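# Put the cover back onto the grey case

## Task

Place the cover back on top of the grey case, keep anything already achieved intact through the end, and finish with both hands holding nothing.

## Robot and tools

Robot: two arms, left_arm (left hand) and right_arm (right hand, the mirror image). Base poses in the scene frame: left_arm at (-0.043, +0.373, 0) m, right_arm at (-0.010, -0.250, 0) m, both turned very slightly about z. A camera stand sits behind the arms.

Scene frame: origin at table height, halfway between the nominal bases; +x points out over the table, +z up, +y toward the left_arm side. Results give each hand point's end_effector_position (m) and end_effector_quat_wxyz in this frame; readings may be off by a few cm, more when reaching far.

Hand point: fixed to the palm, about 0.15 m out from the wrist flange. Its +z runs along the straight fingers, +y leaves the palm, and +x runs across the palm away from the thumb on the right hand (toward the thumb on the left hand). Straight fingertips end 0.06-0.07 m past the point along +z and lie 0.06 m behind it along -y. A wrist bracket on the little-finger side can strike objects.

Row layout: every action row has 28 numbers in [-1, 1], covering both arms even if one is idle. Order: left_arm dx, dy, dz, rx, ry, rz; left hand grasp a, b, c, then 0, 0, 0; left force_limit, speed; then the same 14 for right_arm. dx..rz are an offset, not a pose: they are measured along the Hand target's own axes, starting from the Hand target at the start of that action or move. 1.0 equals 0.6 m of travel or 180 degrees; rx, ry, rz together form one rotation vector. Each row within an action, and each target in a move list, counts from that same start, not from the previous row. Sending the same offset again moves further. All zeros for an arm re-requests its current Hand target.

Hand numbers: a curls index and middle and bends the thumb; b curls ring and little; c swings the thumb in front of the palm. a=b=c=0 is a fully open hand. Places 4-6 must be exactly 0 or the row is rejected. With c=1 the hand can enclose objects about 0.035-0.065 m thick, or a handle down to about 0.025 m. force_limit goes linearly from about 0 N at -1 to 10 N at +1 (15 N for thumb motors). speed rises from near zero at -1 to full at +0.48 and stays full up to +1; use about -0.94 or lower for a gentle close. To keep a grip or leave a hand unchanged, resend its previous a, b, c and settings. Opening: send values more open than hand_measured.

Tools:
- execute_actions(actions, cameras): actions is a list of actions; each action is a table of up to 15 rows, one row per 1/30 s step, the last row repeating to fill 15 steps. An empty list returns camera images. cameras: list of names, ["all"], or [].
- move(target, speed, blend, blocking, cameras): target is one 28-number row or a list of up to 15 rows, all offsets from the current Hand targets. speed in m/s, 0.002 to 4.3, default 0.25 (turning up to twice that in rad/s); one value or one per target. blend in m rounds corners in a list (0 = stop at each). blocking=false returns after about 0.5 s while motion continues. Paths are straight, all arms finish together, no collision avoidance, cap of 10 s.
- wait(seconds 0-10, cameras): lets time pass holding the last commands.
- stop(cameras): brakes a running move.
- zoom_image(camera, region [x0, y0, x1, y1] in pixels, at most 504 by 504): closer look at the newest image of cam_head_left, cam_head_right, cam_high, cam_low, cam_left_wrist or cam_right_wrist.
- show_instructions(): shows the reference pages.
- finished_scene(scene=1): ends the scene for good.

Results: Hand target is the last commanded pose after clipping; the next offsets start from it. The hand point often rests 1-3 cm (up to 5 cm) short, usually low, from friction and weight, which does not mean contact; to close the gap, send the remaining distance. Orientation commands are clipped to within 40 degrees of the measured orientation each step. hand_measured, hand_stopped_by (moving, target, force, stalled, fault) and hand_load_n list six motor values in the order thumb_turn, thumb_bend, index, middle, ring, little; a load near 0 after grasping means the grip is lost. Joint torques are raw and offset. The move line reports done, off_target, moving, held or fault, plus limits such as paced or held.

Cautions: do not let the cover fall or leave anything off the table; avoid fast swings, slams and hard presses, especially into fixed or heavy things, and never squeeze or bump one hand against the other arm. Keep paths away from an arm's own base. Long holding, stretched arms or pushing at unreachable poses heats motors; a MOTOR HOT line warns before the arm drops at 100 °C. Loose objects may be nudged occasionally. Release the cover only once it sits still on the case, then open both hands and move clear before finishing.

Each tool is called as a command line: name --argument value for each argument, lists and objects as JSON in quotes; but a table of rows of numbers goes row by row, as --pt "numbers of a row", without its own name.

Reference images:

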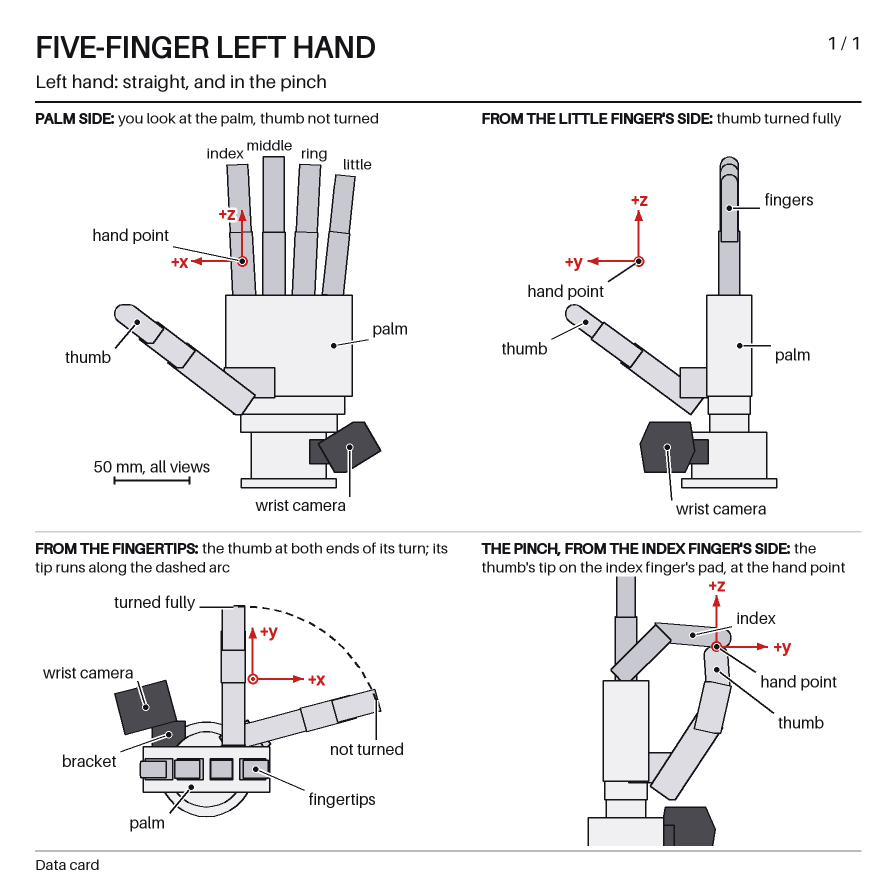

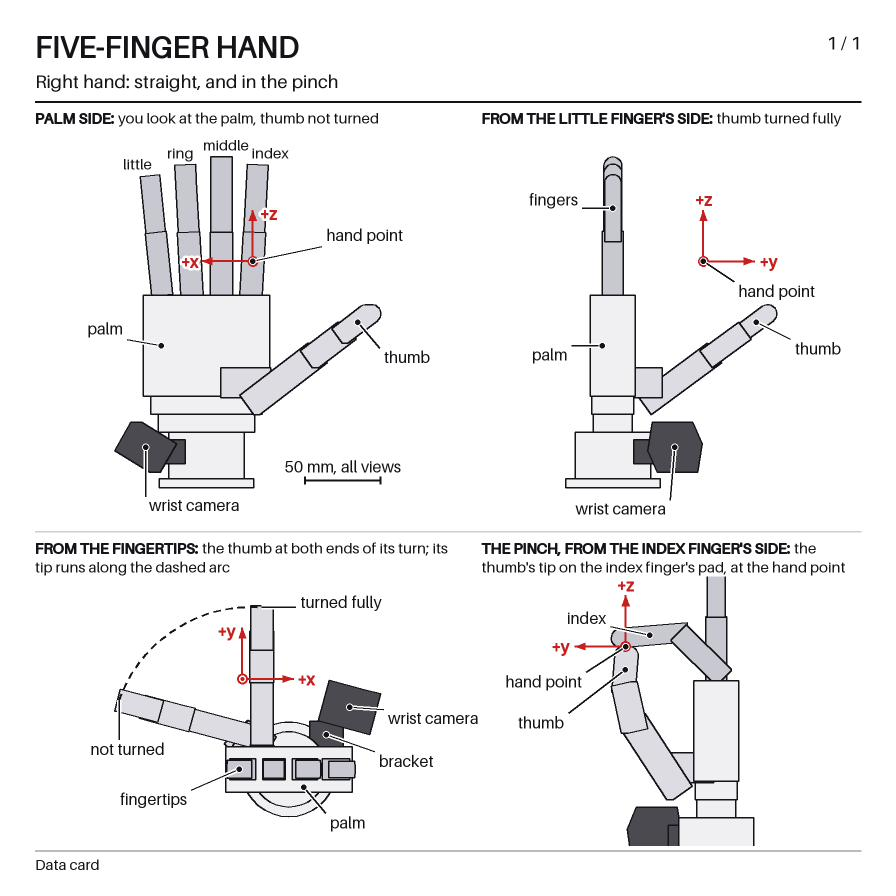

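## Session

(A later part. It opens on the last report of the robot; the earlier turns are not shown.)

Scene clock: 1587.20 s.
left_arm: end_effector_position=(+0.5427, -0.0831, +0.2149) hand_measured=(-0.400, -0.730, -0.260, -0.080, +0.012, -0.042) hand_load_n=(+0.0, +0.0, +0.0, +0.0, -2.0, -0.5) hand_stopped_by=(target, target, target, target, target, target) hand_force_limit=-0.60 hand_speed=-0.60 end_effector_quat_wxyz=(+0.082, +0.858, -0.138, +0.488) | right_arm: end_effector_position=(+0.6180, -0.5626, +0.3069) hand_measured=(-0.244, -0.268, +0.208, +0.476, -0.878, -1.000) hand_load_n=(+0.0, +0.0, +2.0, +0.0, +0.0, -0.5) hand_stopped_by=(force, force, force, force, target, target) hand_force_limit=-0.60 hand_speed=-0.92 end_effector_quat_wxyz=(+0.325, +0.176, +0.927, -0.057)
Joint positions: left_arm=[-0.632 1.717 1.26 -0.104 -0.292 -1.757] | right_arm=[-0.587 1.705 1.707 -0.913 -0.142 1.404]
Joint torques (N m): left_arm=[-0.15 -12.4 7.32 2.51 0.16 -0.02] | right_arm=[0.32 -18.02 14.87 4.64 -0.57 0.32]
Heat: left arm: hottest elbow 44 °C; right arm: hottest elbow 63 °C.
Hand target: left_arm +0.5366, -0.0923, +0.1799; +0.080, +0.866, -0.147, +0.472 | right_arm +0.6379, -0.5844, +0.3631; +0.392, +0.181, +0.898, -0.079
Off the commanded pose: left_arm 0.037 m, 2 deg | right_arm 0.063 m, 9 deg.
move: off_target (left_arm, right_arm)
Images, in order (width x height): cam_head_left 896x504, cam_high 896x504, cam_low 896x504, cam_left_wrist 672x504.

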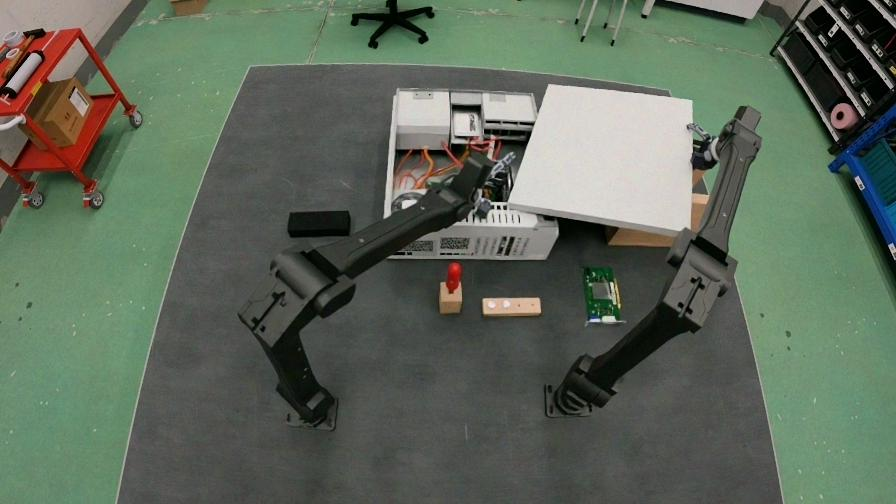

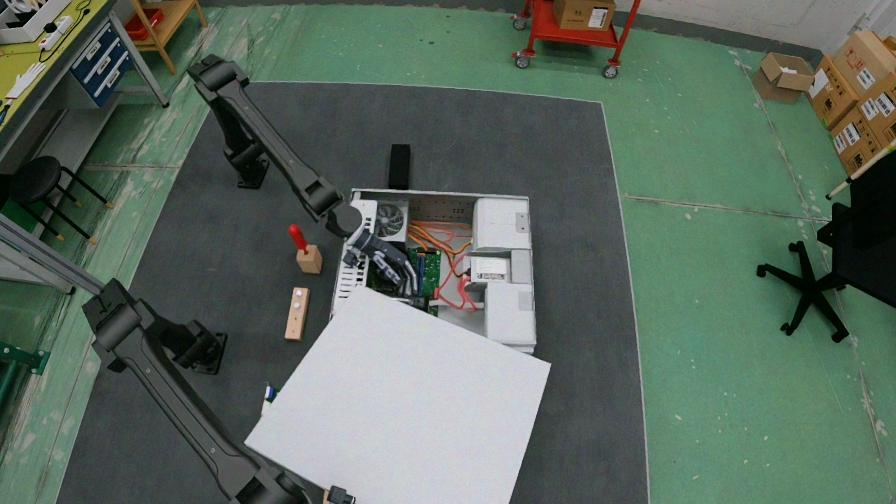

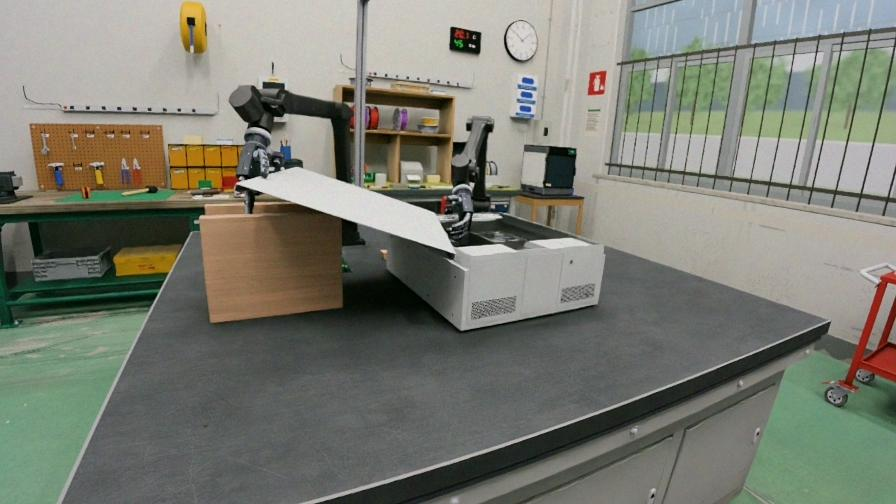

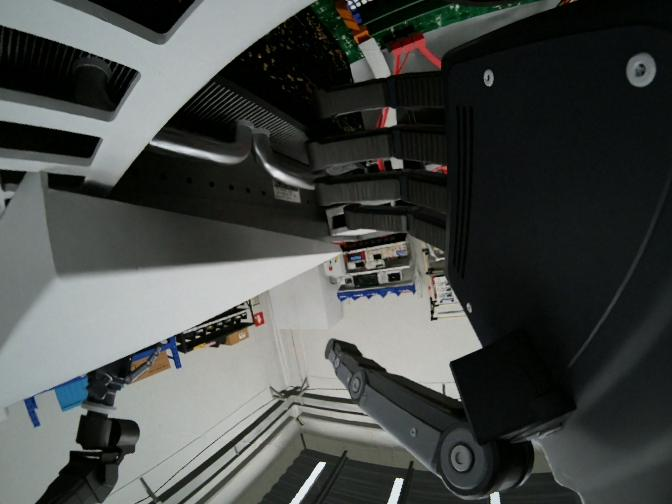

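move --pt "0.1088 -0.0107 -0.078 0 -0.194 0 0.35 0.35 0.35 0 0 0 -0.6 -0.6 0 0 0 0 0 0 0.82 0 0.86 0 0 0 -0.6 -0.92" --pt "0.0228 0.0168 -0.0112 0 -0.194 0 0.35 0.35 0.35 0 0 0 -0.6 -0.6 0 0 0 0 0 0 0.82 0 0.86 0 0 0 -0.6 -0.92" --speed 0.15 --blend 0.01 --cameras '["cam_high","cam_low","cam_left_wrist"]'

Scene clock: 1661.43 s.
left_arm: end_effector_position=(+0.5361, -0.0947, +0.2133) hand_measured=(-0.300, -0.720, -0.370, -0.266, -0.282, -0.336) hand_load_n=(+0.0, +0.0, +0.0, +0.5, +0.0, +0.0) hand_stopped_by=(target, target, target, target, target, target) hand_force_limit=-0.60 hand_speed=-0.60 end_effector_quat_wxyz=(+0.033, +0.966, -0.164, +0.197) | right_arm: end_effector_position=(+0.6180, -0.5626, +0.3069) hand_measured=(-0.244, -0.268, +0.208, +0.476, -0.878, -1.000) hand_load_n=(+0.0, +0.0, +2.0, +0.0, +0.0, +0.0) hand_stopped_by=(force, force, force, force, target, target) hand_force_limit=-0.60 hand_speed=-0.92 end_effector_quat_wxyz=(+0.325, +0.176, +0.927, -0.057)
Joint positions: left_arm=[-0.609 1.925 1.889 -1.151 -0.118 -1.855] | right_arm=[-0.587 1.705 1.707 -0.913 -0.142 1.404]
Joint torques (N m): left_arm=[0.26 -17.9 8.08 1.63 0.1 -0.03] | right_arm=[0.26 -18.84 15.1 4.81 -0.48 0.36]
Heat: left arm: hottest elbow 44 °C; right arm: hottest elbow 64 °C.
Hand target: left_arm +0.5349, -0.1024, +0.1950; +0.032, +0.967, -0.164, +0.191 | right_arm +0.6379, -0.5844, +0.3631; +0.392, +0.181, +0.898, -0.079
Off the commanded pose: left_arm 0.020 m, 1 deg | right_arm 0.063 m, 9 deg.
move: off_target (left_arm, right_arm)
Images, in order (width x height): cam_high 896x504, cam_low 896x504, cam_left_wrist 672x504.

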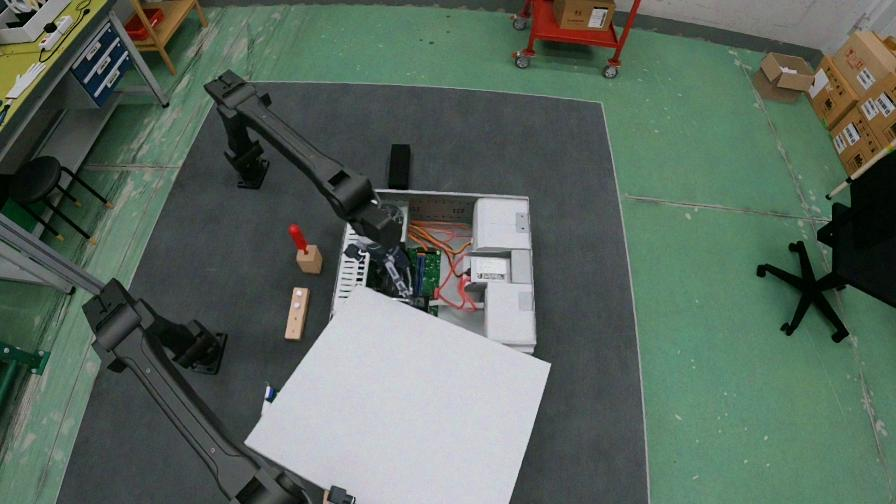

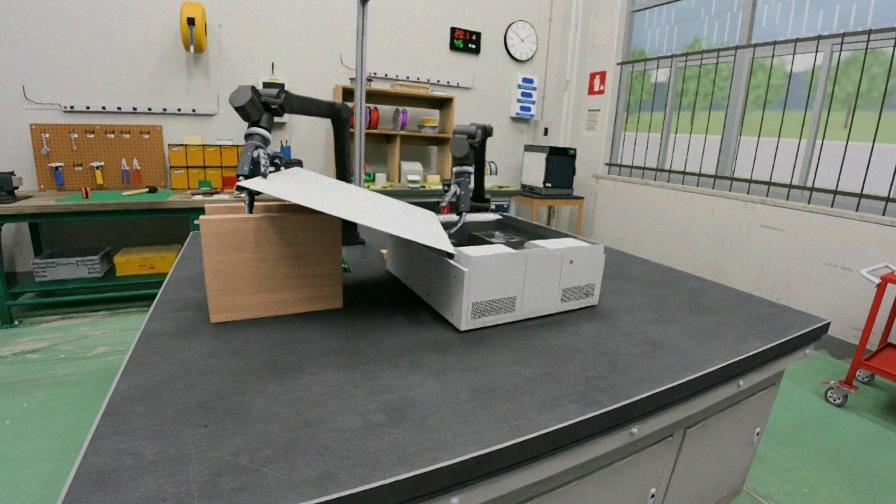

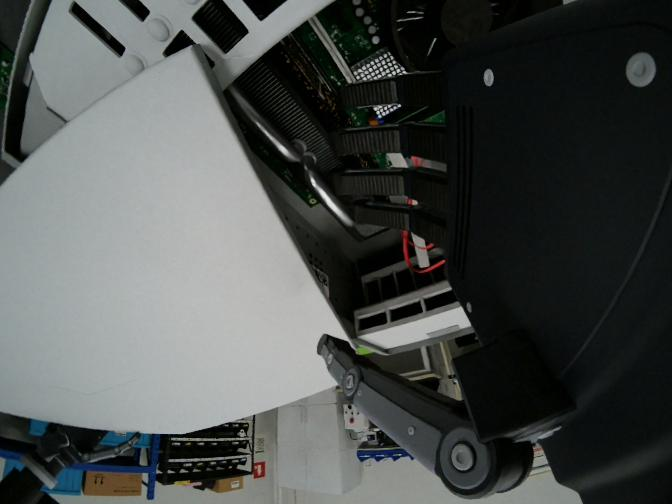

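move --pt "-0.0082 0 0.0201 0 0 0 0.38 0.55 0.35 0 0 0 -0.6 -0.6 0 0 0 0 0 0 0.82 0 0.86 0 0 0 -0.6 -0.92" --pt "-0.0102 0.0742 0.0193 0 0 0 0.38 0.55 0.35 0 0 0 -0.6 -0.6 0 0 0 0 0 0 0.82 0 0.86 0 0 0 -0.6 -0.92" --speed 0.08 --cameras '["cam_high","cam_low","cam_left_wrist"]'

Scene clock: 1689.33 s.
left_arm: end_effector_position=(+0.5375, -0.0987, +0.2066) hand_measured=(-0.300, -0.758, -0.350, -0.236, +0.102, +0.062) hand_load_n=(+0.0, +0.0, +3.0, -1.0, +0.0, +0.0) hand_stopped_by=(target, target, target, force, target, target) hand_force_limit=-0.60 hand_speed=-0.60 end_effector_quat_wxyz=(+0.023, +0.969, -0.133, +0.207) | right_arm: end_effector_position=(+0.6180, -0.5626, +0.3069) hand_measured=(-0.244, -0.268, +0.208, +0.476, -0.878, -1.000) hand_load_n=(+0.0, +0.0, +2.0, +0.0, +0.0, +0.0) hand_stopped_by=(force, force, force, force, target, target) hand_force_limit=-0.60 hand_speed=-0.92 end_effector_quat_wxyz=(+0.325, +0.176, +0.927, -0.057)
Joint positions: left_arm=[-0.629 1.926 1.87 -1.128 -0.166 -1.928] | right_arm=[-0.587 1.705 1.707 -0.913 -0.142 1.404]
Joint torques (N m): left_arm=[-3.49 -14.8 11.07 0.9 1.04 0.09] | right_arm=[0.38 -19.08 15.15 4.93 -0.5 0.37]
Heat: left arm: hottest elbow 44 °C; right arm: hottest elbow 65 °C.
Hand target: left_arm +0.5190, -0.1441, +0.1821; +0.032, +0.967, -0.164, +0.191 | right_arm +0.6379, -0.5844, +0.3631; +0.392, +0.181, +0.898, -0.079
Off the commanded pose: left_arm 0.055 m, 4 deg | right_arm 0.063 m, 9 deg.
move: off_target (left_arm, right_arm)
Images, in order (width x height): cam_high 896x504, cam_low 896x504, cam_left_wrist 672x504.

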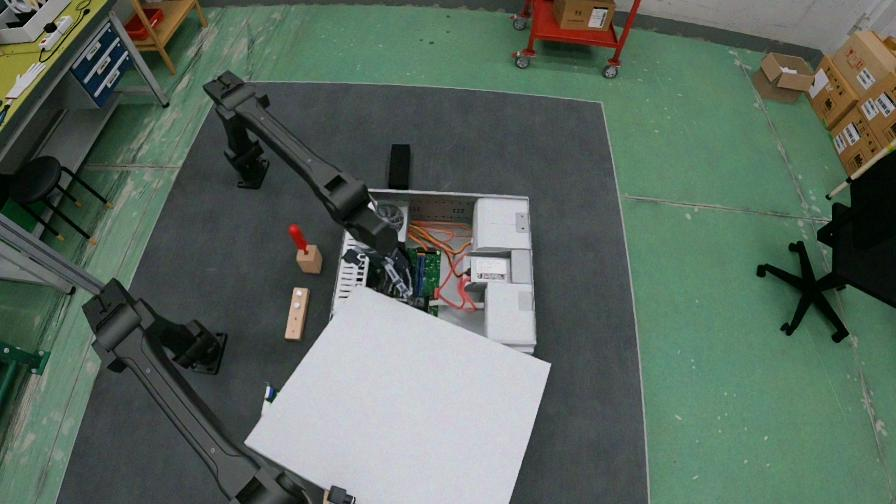

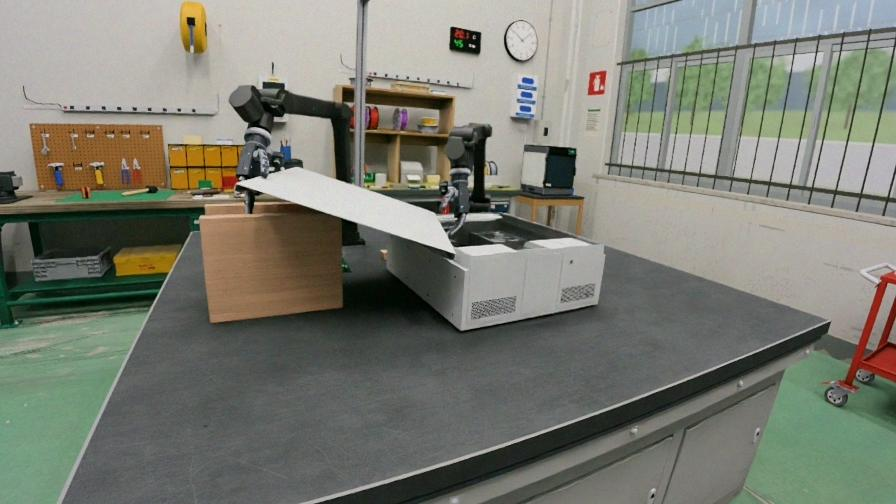

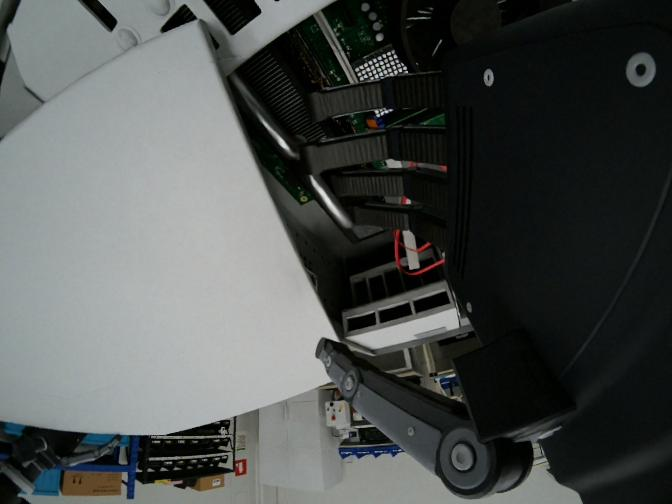

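move --pt "0.0397 -0.1098 -0.1243 0 0 0 0.38 0.55 0.35 0 0 0 -0.6 -0.6 0 0 0 0 0 0 0.82 0 0.86 0 0 0 -0.6 -0.92" --pt "-0.0797 -0.0795 -0.155 0 0 0 0.45 0.6 0.35 0 0 0 -0.6 -0.6 0 0 0 0 0 0 0.82 0 0.86 0 0 0 -0.6 -0.92" --pt "-0.113 -0.0763 -0.0695 0 0 0 0.45 0.6 0.35 0 0 0 -0.6 -0.6 0 0 0 0 0 0 0.82 0 0.86 0 0 0 -0.6 -0.92" --speed 0.15 --blend 0.015 --cameras '["cam_high","cam_low","cam_left_wrist","cam_head_left"]'

Scene clock: 1722.57 s.
left_arm: end_effector_position=(+0.4623, -0.0732, +0.2300) hand_measured=(-0.300, -0.720, -0.220, -0.002, +0.208, +0.154) hand_load_n=(+0.0, +0.0, +0.0, +0.0, +0.0, -3.0) hand_stopped_by=(target, target, target, target, target, target) hand_force_limit=-0.60 hand_speed=-0.60 end_effector_quat_wxyz=(+0.042, +0.963, -0.164, +0.209) | right_arm: end_effector_position=(+0.6180, -0.5626, +0.3069) hand_measured=(-0.244, -0.268, +0.208, +0.476, -0.878, -1.000) hand_load_n=(+0.0, -0.5, +2.5, +0.0, +0.0, +0.0) hand_stopped_by=(force, force, force, force, target, target) hand_force_limit=-0.60 hand_speed=-0.92 end_effector_quat_wxyz=(+0.325, +0.176, +0.927, -0.057)
Joint positions: left_arm=[-0.656 1.706 1.612 -1.067 -0.132 -1.897] | right_arm=[-0.587 1.705 1.707 -0.913 -0.142 1.404]
Joint torques (N m): left_arm=[0.38 -13.33 6.5 1.61 0.04 -0.03] | right_arm=[0.79 -17.44 15.05 4.45 -0.5 0.36]
Heat: left arm: hottest elbow 44 °C; right arm: hottest elbow 65 °C.
Hand target: left_arm +0.4599, -0.0749, +0.1948; +0.032, +0.967, -0.164, +0.191 | right_arm +0.6379, -0.5844, +0.3631; +0.392, +0.181, +0.898, -0.079
Off the commanded pose: left_arm 0.035 m, 2 deg | right_arm 0.063 m, 9 deg.
move: off_target (left_arm, right_arm); blend cut to 0 m at target 2
Images, in order (width x height): cam_head_left 896x504, cam_high 896x504, cam_low 896x504, cam_left_wrist 672x504.

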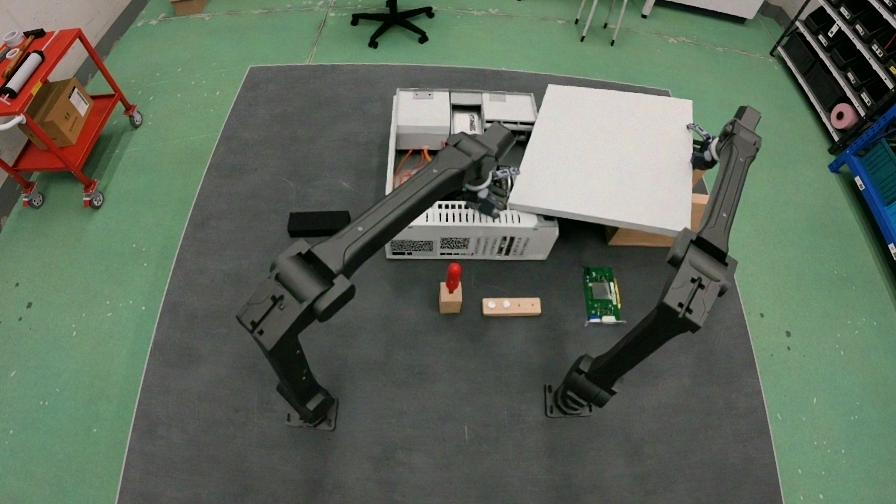

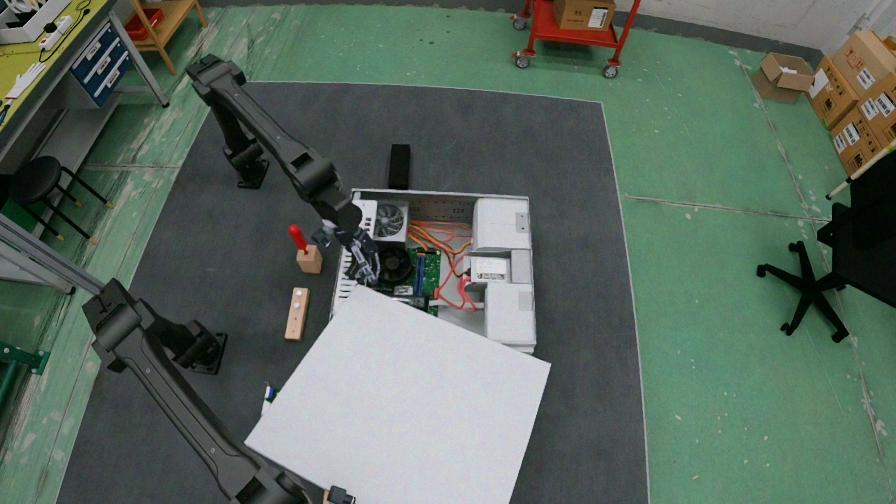

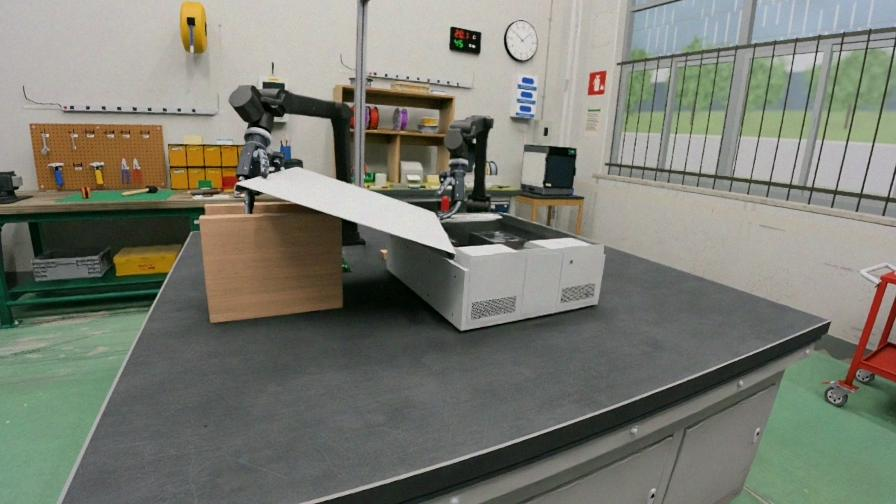

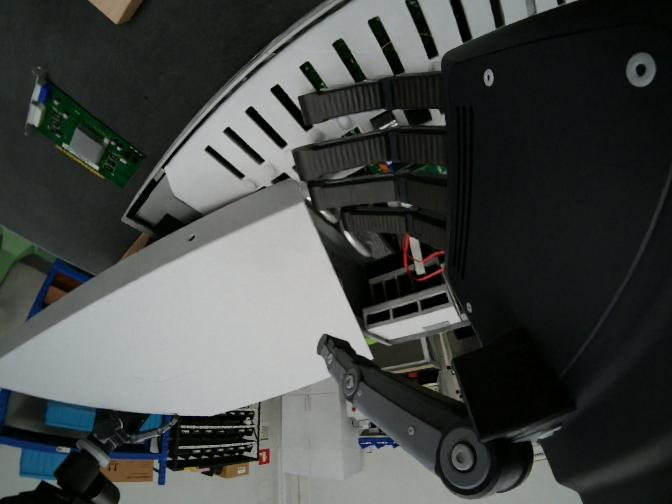

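move --pt "0.0688 -0.0165 -0.044 0 -0.117 0 0.45 0.55 0.35 0 0 0 -0.6 -0.6 0 0 0 0 0 0 0.82 0 0.86 0 0 0 -0.6 -0.92" --pt "0.057 -0.0027 0.0215 0 -0.117 0 0.45 0.55 0.35 0 0 0 -0.6 -0.6 0 0 0 0 0 0 0.82 0 0.86 0 0 0 -0.6 -0.92" --speed 0.15 --blend 0.01 --cameras '["cam_high","cam_low","cam_left_wrist"]'

Scene clock: 1740.20 s.
left_arm: end_effector_position=(+0.4814, -0.0743, +0.2149) hand_measured=(-0.300, -0.706, -0.210, -0.016, +0.112, +0.054) hand_load_n=(+0.0, +0.0, +0.0, -5.0, +0.0, +0.0) hand_stopped_by=(target, target, target, target, target, target) hand_force_limit=-0.60 hand_speed=-0.60 end_effector_quat_wxyz=(+0.002, +0.986, -0.164, +0.012) | right_arm: end_effector_position=(+0.6180, -0.5626, +0.3069) hand_measured=(-0.244, -0.268, +0.208, +0.476, -0.878, -1.000) hand_load_n=(+0.0, +0.0, +2.0, +0.0, -0.5, +0.0) hand_stopped_by=(force, force, force, force, target, target) hand_force_limit=-0.60 hand_speed=-0.92 end_effector_quat_wxyz=(+0.325, +0.176, +0.927, -0.057)
Joint positions: left_arm=[-0.603 2.042 2.16 -1.665 -0.007 -1.879] | right_arm=[-0.587 1.705 1.707 -0.913 -0.142 1.404]
Joint torques (N m): left_arm=[1.03 -15.74 11.17 0.68 0.28 0.15] | right_arm=[0.26 -18.37 14.98 4.72 -0.48 0.3]
Heat: left arm: hottest elbow 44 °C; right arm: hottest elbow 65 °C.
Hand target: left_arm +0.4950, -0.0854, +0.1961; +0.002, +0.986, -0.167, +0.011 | right_arm +0.6378, -0.5844, +0.3631; +0.392, +0.181, +0.898, -0.079
Off the commanded pose: left_arm 0.026 m, 0 deg | right_arm 0.063 m, 9 deg.
move: off_target (left_arm, right_arm)
Images, in order (width x height): cam_high 896x504, cam_low 896x504, cam_left_wrist 672x504.

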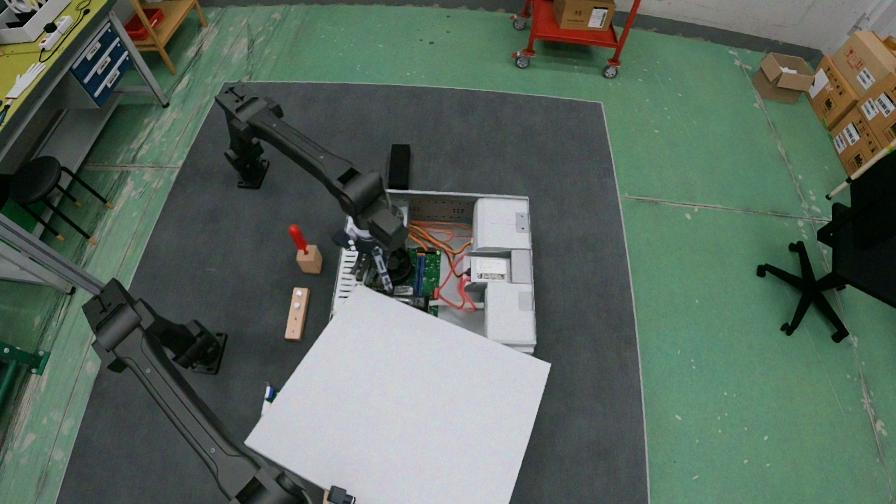

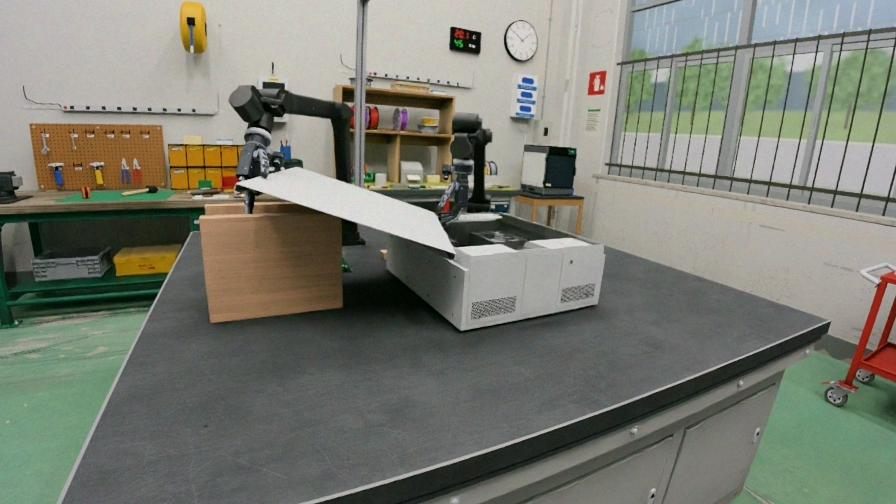

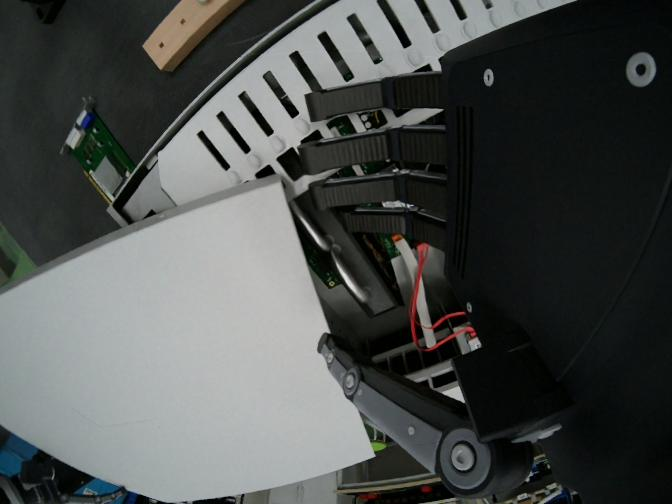

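move --pt "-0.0187 -0.0373 -0.1403 0 0 0 0.45 0.55 0.35 0 0 0 -0.6 -0.6 0 0 0 0 0 0 0.82 0 0.86 0 0 0 -0.6 -0.92" --pt "0.315 -0.0392 -0.0995 0 0.243 -0.016 0.42 0.55 0.35 0 0 0 -0.6 -0.6 0 0 0 0 0 0 0.82 0 0.86 0 0 0 -0.6 -0.92" --pt "0.3235 -0.0167 0.0373 0 0.243 -0.016 0.42 0.55 0.35 0 0 0 -0.6 -0.6 0 0 0 0 0 0 0.82 0 0.86 0 0 0 -0.6 -0.92" --speed 0.2 --blend 0.01 --cameras '["cam_high","cam_low","cam_left_wrist","cam_head_left"]'

Scene clock: 1796.77 s.
left_arm: end_effector_position=(+0.6819, -0.1338, +0.1889) hand_measured=(-0.300, -0.728, -0.270, -0.076, +0.108, +0.058) hand_load_n=(+0.0, +0.0, +0.0, +0.0, +0.0, -0.5) hand_stopped_by=(target, target, target, target, target, target) hand_force_limit=-0.60 hand_speed=-0.60 end_effector_quat_wxyz=(+0.064, +0.915, -0.128, +0.377) | right_arm: end_effector_position=(+0.6180, -0.5626, +0.3069) hand_measured=(-0.244, -0.268, +0.208, +0.476, -0.878, -1.000) hand_load_n=(+0.0, +0.0, +2.0, +0.0, -0.5, +0.0) hand_stopped_by=(force, force, force, force, target, target) hand_force_limit=-0.60 hand_speed=-0.92 end_effector_quat_wxyz=(+0.325, +0.176, +0.927, -0.057)
Joint positions: left_arm=[-0.562 2.145 2.001 -0.663 -0.203 -1.808] | right_arm=[-0.587 1.705 1.707 -0.913 -0.142 1.404]
Joint torques (N m): left_arm=[0.56 -22.3 9.17 2.11 -0.07 0.05] | right_arm=[1.32 -17.55 14.97 4.6 -0.44 0.31]
Heat: left arm: hottest elbow 47 °C; right arm: hottest elbow 66 °C.
Hand target: left_arm +0.6819, -0.1400, +0.1776; +0.064, +0.915, -0.130, +0.377 | right_arm +0.6378, -0.5844, +0.3631; +0.392, +0.181, +0.898, -0.079
Off the commanded pose: left_arm 0.013 m, 0 deg | right_arm 0.063 m, 9 deg.
move: off_target (left_arm, right_arm); blend cut to 0 m at target 2; target 2's new numbers were sent with left_arm's hand 0.025 m and 1 deg from that target
Images, in order (width x height): cam_head_left 896x504, cam_high 896x504, cam_low 896x504, cam_left_wrist 672x504.

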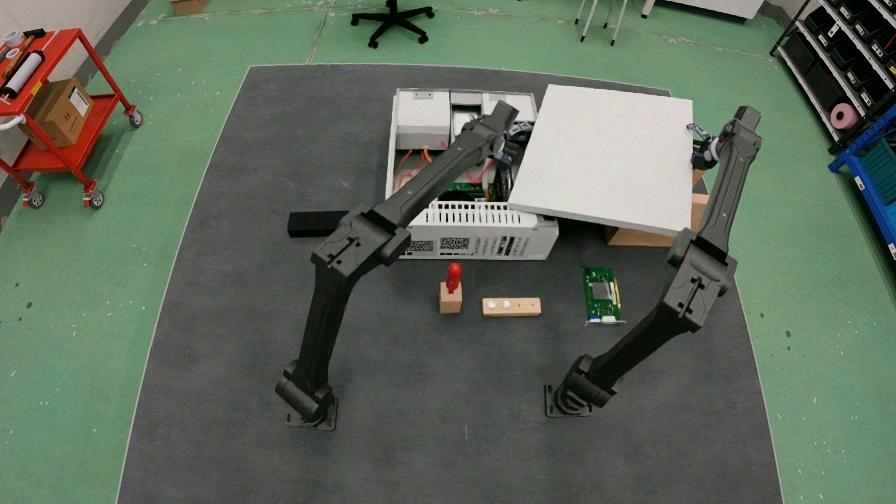

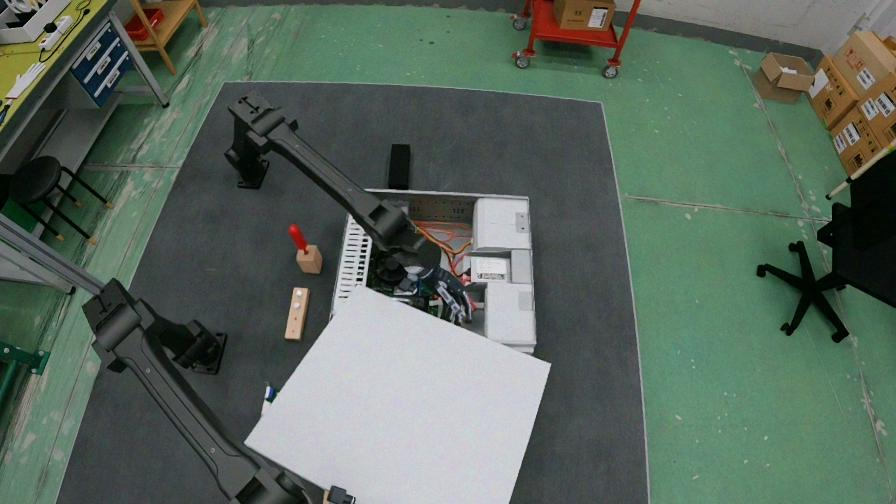

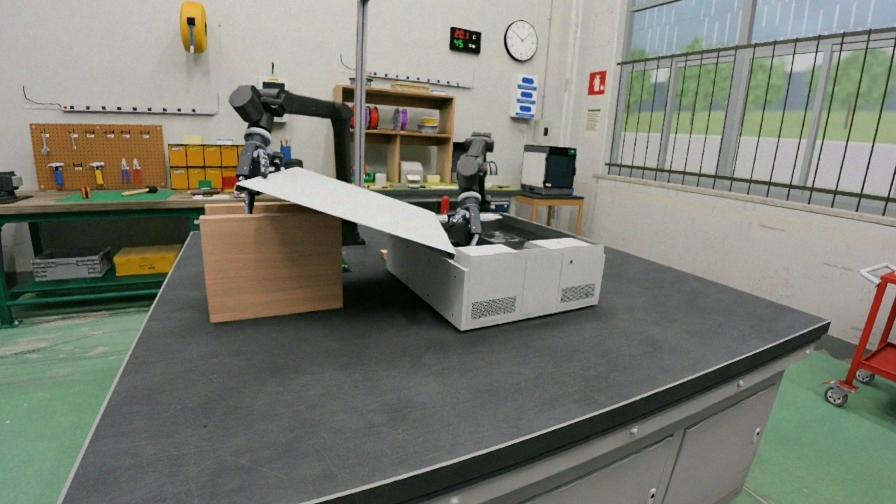

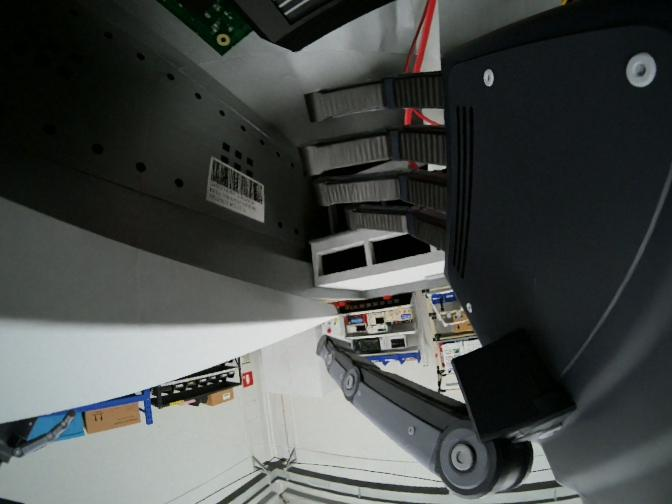

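move --pt "0.0385 0.0802 -0.0348 0 0 0 0.42 0.55 0.35 0 0 0 -0.6 -0.6 0 0 0 0 0 0 0.82 0 0.86 0 0 0 -0.6 -0.92" --speed 0.1 --cameras '["cam_high","cam_low","cam_left_wrist"]'

Scene clock: 1816.07 s.
left_arm: end_effector_position=(+0.6635, -0.1711, +0.2006) hand_measured=(-0.300, -0.728, -0.270, -0.076, +0.108, +0.058) hand_load_n=(+0.0, +0.0, +0.0, +0.0, +0.0, +0.0) hand_stopped_by=(target, target, target, target, target, target) hand_force_limit=-0.60 hand_speed=-0.60 end_effector_quat_wxyz=(+0.057, +0.918, -0.132, +0.370) | right_arm: end_effector_position=(+0.6182, -0.5664, +0.3083) hand_measured=(-0.244, -0.268, +0.208, +0.476, -0.878, -1.000) hand_load_n=(+0.0, +0.0, +2.5, +0.0, +0.0, +0.0) hand_stopped_by=(force, force, force, force, target, target) hand_force_limit=-0.60 hand_speed=-0.92 end_effector_quat_wxyz=(+0.329, +0.178, +0.926, -0.060)
Joint positions: left_arm=[-0.619 2.175 2.096 -0.757 -0.245 -1.844] | right_arm=[-0.592 1.705 1.707 -0.903 -0.141 1.404]
Joint torques (N m): left_arm=[0.15 -21.54 14.04 0.92 -0.06 -0.04] | right_arm=[1.03 -17.44 15.19 4.36 -0.49 0.39]
Heat: left arm: hottest elbow 48 °C; right arm: hottest elbow 66 °C.
Hand target: left_arm +0.6700, -0.1860, +0.2098; +0.064, +0.915, -0.130, +0.377 | right_arm +0.6378, -0.5846, +0.3630; +0.392, +0.181, +0.898, -0.079
Off the commanded pose: left_arm 0.018 m, 1 deg | right_arm 0.061 m, 8 deg.
move: off_target (left_arm, right_arm)
Images, in order (width x height): cam_high 896x504, cam_low 896x504, cam_left_wrist 672x504.

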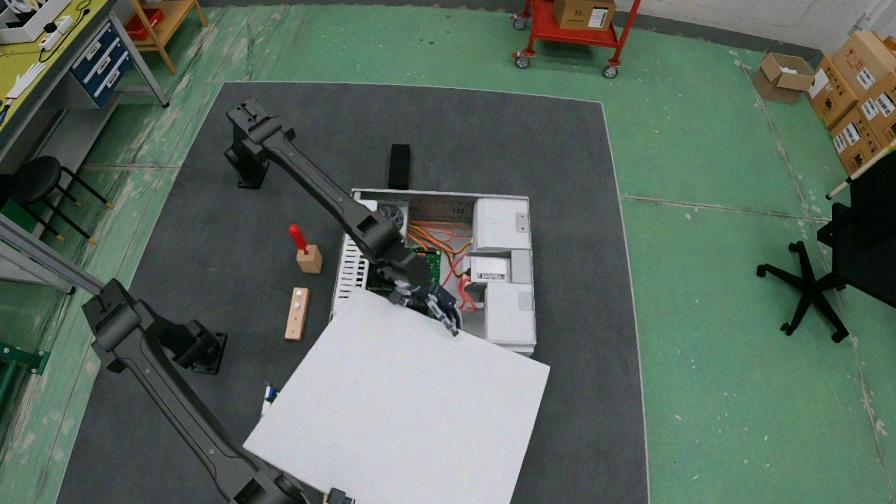

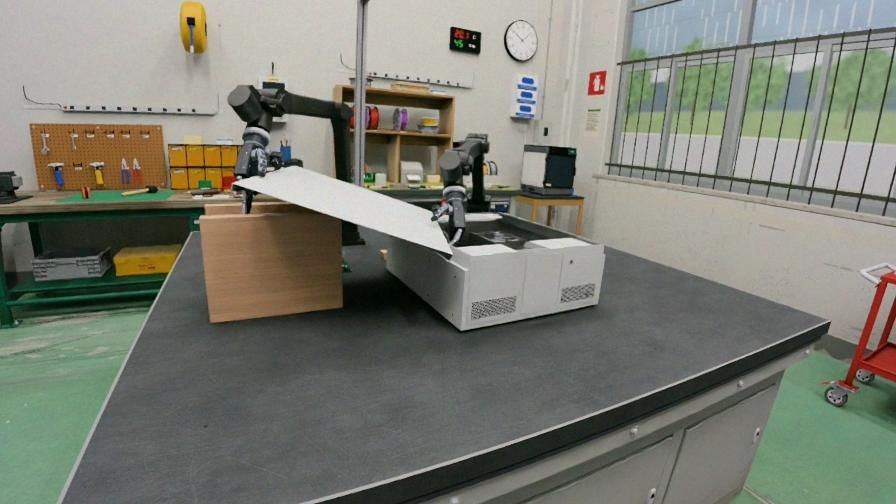

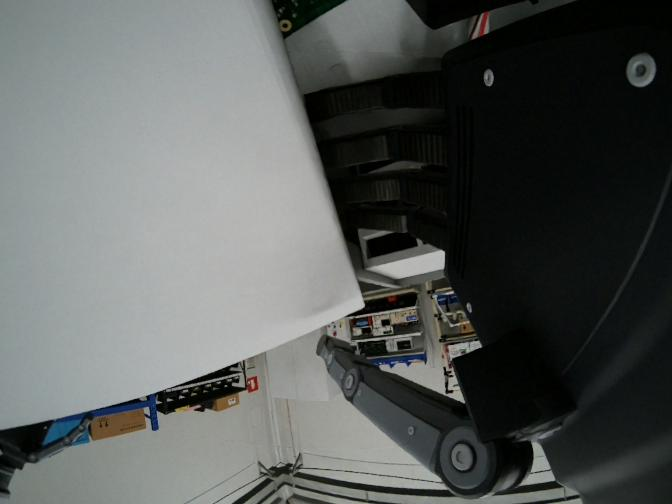

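move --pt "0 0.035 0 0 0 0 0.42 0.55 0.35 0 0 0 -0.6 -0.6 0 0 0 0 0 0 0.82 0 0.86 0 0 0 -0.6 -0.92" --pt "0 0.035 0 0 0 0 0.7 0.5 0.35 0 0 0 -0.7 -0.9 0 0 0 0 0 0 0.82 0 0.86 0 0 0 -0.6 -0.92" --speed 0.1 --cameras '["cam_high","cam_low","cam_left_wrist"]'

Scene clock: 1830.30 s.
left_arm: end_effector_position=(+0.6610, -0.1859, +0.2052) hand_measured=(-0.300, -0.502, -0.028, -0.030, +0.054, -0.070) hand_load_n=(+0.0, -0.5, +1.5, +0.0, +0.0, +0.0) hand_stopped_by=(target, target, force, force, target, target) hand_force_limit=-0.70 hand_speed=-0.90 end_effector_quat_wxyz=(+0.055, +0.918, -0.127, +0.372) | right_arm: end_effector_position=(+0.6182, -0.5664, +0.3083) hand_measured=(-0.244, -0.268, +0.208, +0.476, -0.878, -1.000) hand_load_n=(+0.0, +0.0, +2.0, +0.0, +0.0, +0.0) hand_stopped_by=(force, force, force, force, target, target) hand_force_limit=-0.60 hand_speed=-0.92 end_effector_quat_wxyz=(+0.329, +0.178, +0.926, -0.060)
Joint positions: left_arm=[-0.641 2.199 2.149 -0.79 -0.269 -1.867] | right_arm=[-0.592 1.705 1.707 -0.903 -0.141 1.404]
Joint torques (N m): left_arm=[-0.03 -21.25 14.09 1.09 0.16 0.01] | right_arm=[0.5 -18.49 15.06 4.52 -0.57 0.35]
Heat: left arm: hottest elbow 51 °C; right arm: hottest elbow 66 °C.
Hand target: left_arm +0.6640, -0.2061, +0.2102; +0.064, +0.915, -0.130, +0.377 | right_arm +0.6378, -0.5846, +0.3630; +0.392, +0.181, +0.898, -0.079
Off the commanded pose: left_arm 0.021 m, 1 deg | right_arm 0.061 m, 8 deg.
move: off_target (left_arm, right_arm); target 2's new numbers were sent with left_arm's hand 0.020 m and 1 deg from that target
Images, in order (width x height): cam_high 896x504, cam_low 896x504, cam_left_wrist 672x504.

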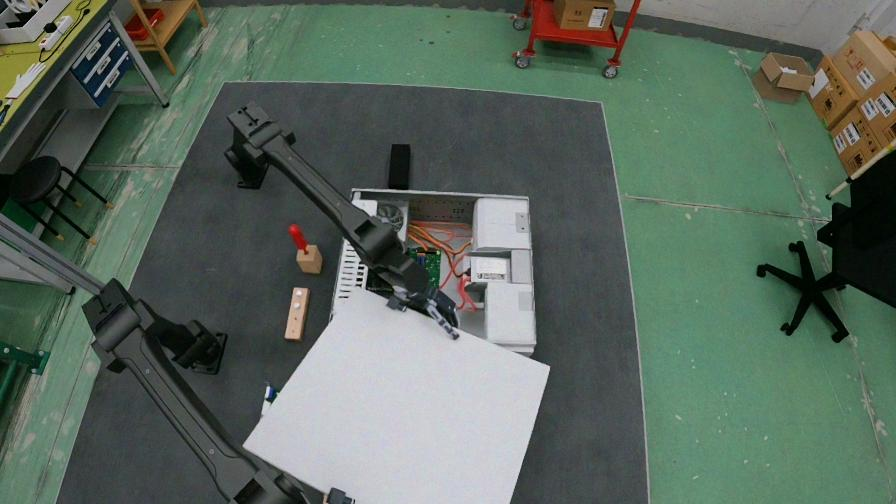

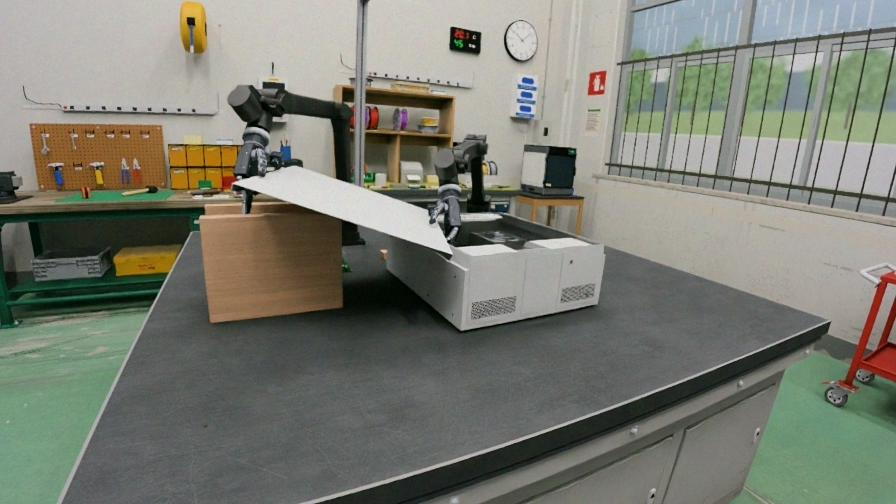

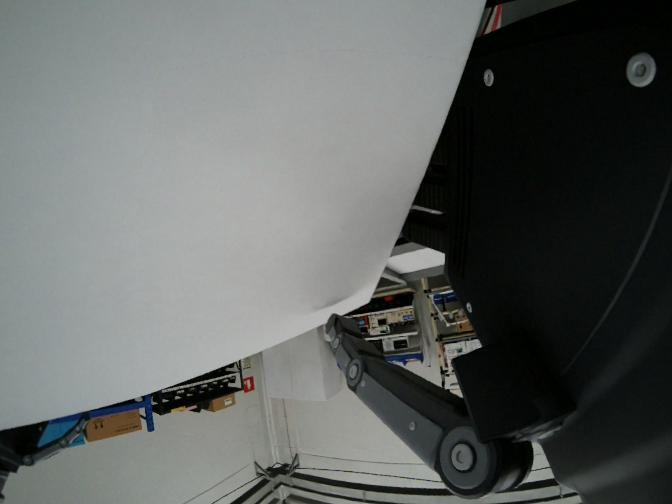

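move --pt "0 0 0 0 0 0 0.7 0.5 0.85 0 0 0 -0.6 -0.92 0 0 0 0 0 0 0.82 0 0.86 0 0 0 -0.6 -0.92" --speed 0.1 --cameras '["cam_left_wrist"]'

Scene clock: 1836.03 s.
left_arm: end_effector_position=(+0.6636, -0.1852, +0.2101) hand_measured=(-0.076, -0.338, -0.028, +0.282, +0.054, -0.070) hand_load_n=(+3.5, +3.0, +0.0, +1.5, +0.0, +0.0) hand_stopped_by=(force, force, force, force, target, target) hand_force_limit=-0.60 hand_speed=-0.92 end_effector_quat_wxyz=(+0.055, +0.917, -0.122, +0.376) | right_arm: end_effector_position=(+0.6182, -0.5664, +0.3083) hand_measured=(-0.244, -0.268, +0.208, +0.476, -0.878, -1.000) hand_load_n=(+0.0, +0.0, +2.0, +0.0, +0.0, +0.0) hand_stopped_by=(force, force, force, force, target, target) hand_force_limit=-0.60 hand_speed=-0.92 end_effector_quat_wxyz=(+0.329, +0.178, +0.926, -0.060)
Joint positions: left_arm=[-0.64 2.199 2.156 -0.79 -0.275 -1.874] | right_arm=[-0.592 1.705 1.707 -0.903 -0.141 1.404]
Joint torques (N m): left_arm=[-0.38 -21.13 13.63 1.05 0.42 0.06] | right_arm=[-0.09 -17.73 15.24 4.42 -0.56 0.39]
Heat: left arm: hottest elbow 52 °C; right arm: hottest elbow 66 °C.
Hand target: left_arm +0.6640, -0.2059, +0.2101; +0.064, +0.915, -0.130, +0.377 | right_arm +0.6378, -0.5846, +0.3630; +0.392, +0.181, +0.898, -0.079
Off the commanded pose: left_arm 0.021 m, 1 deg | right_arm 0.061 m, 8 deg.
move: off_target (left_arm, right_arm)
Images, in order (width x height): cam_left_wrist 672x504.

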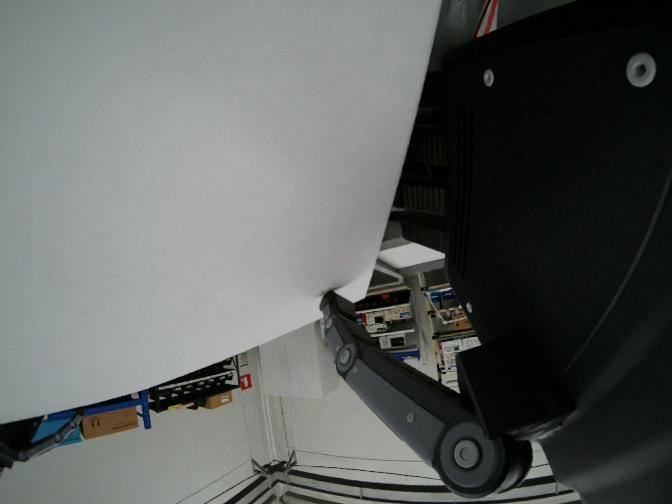

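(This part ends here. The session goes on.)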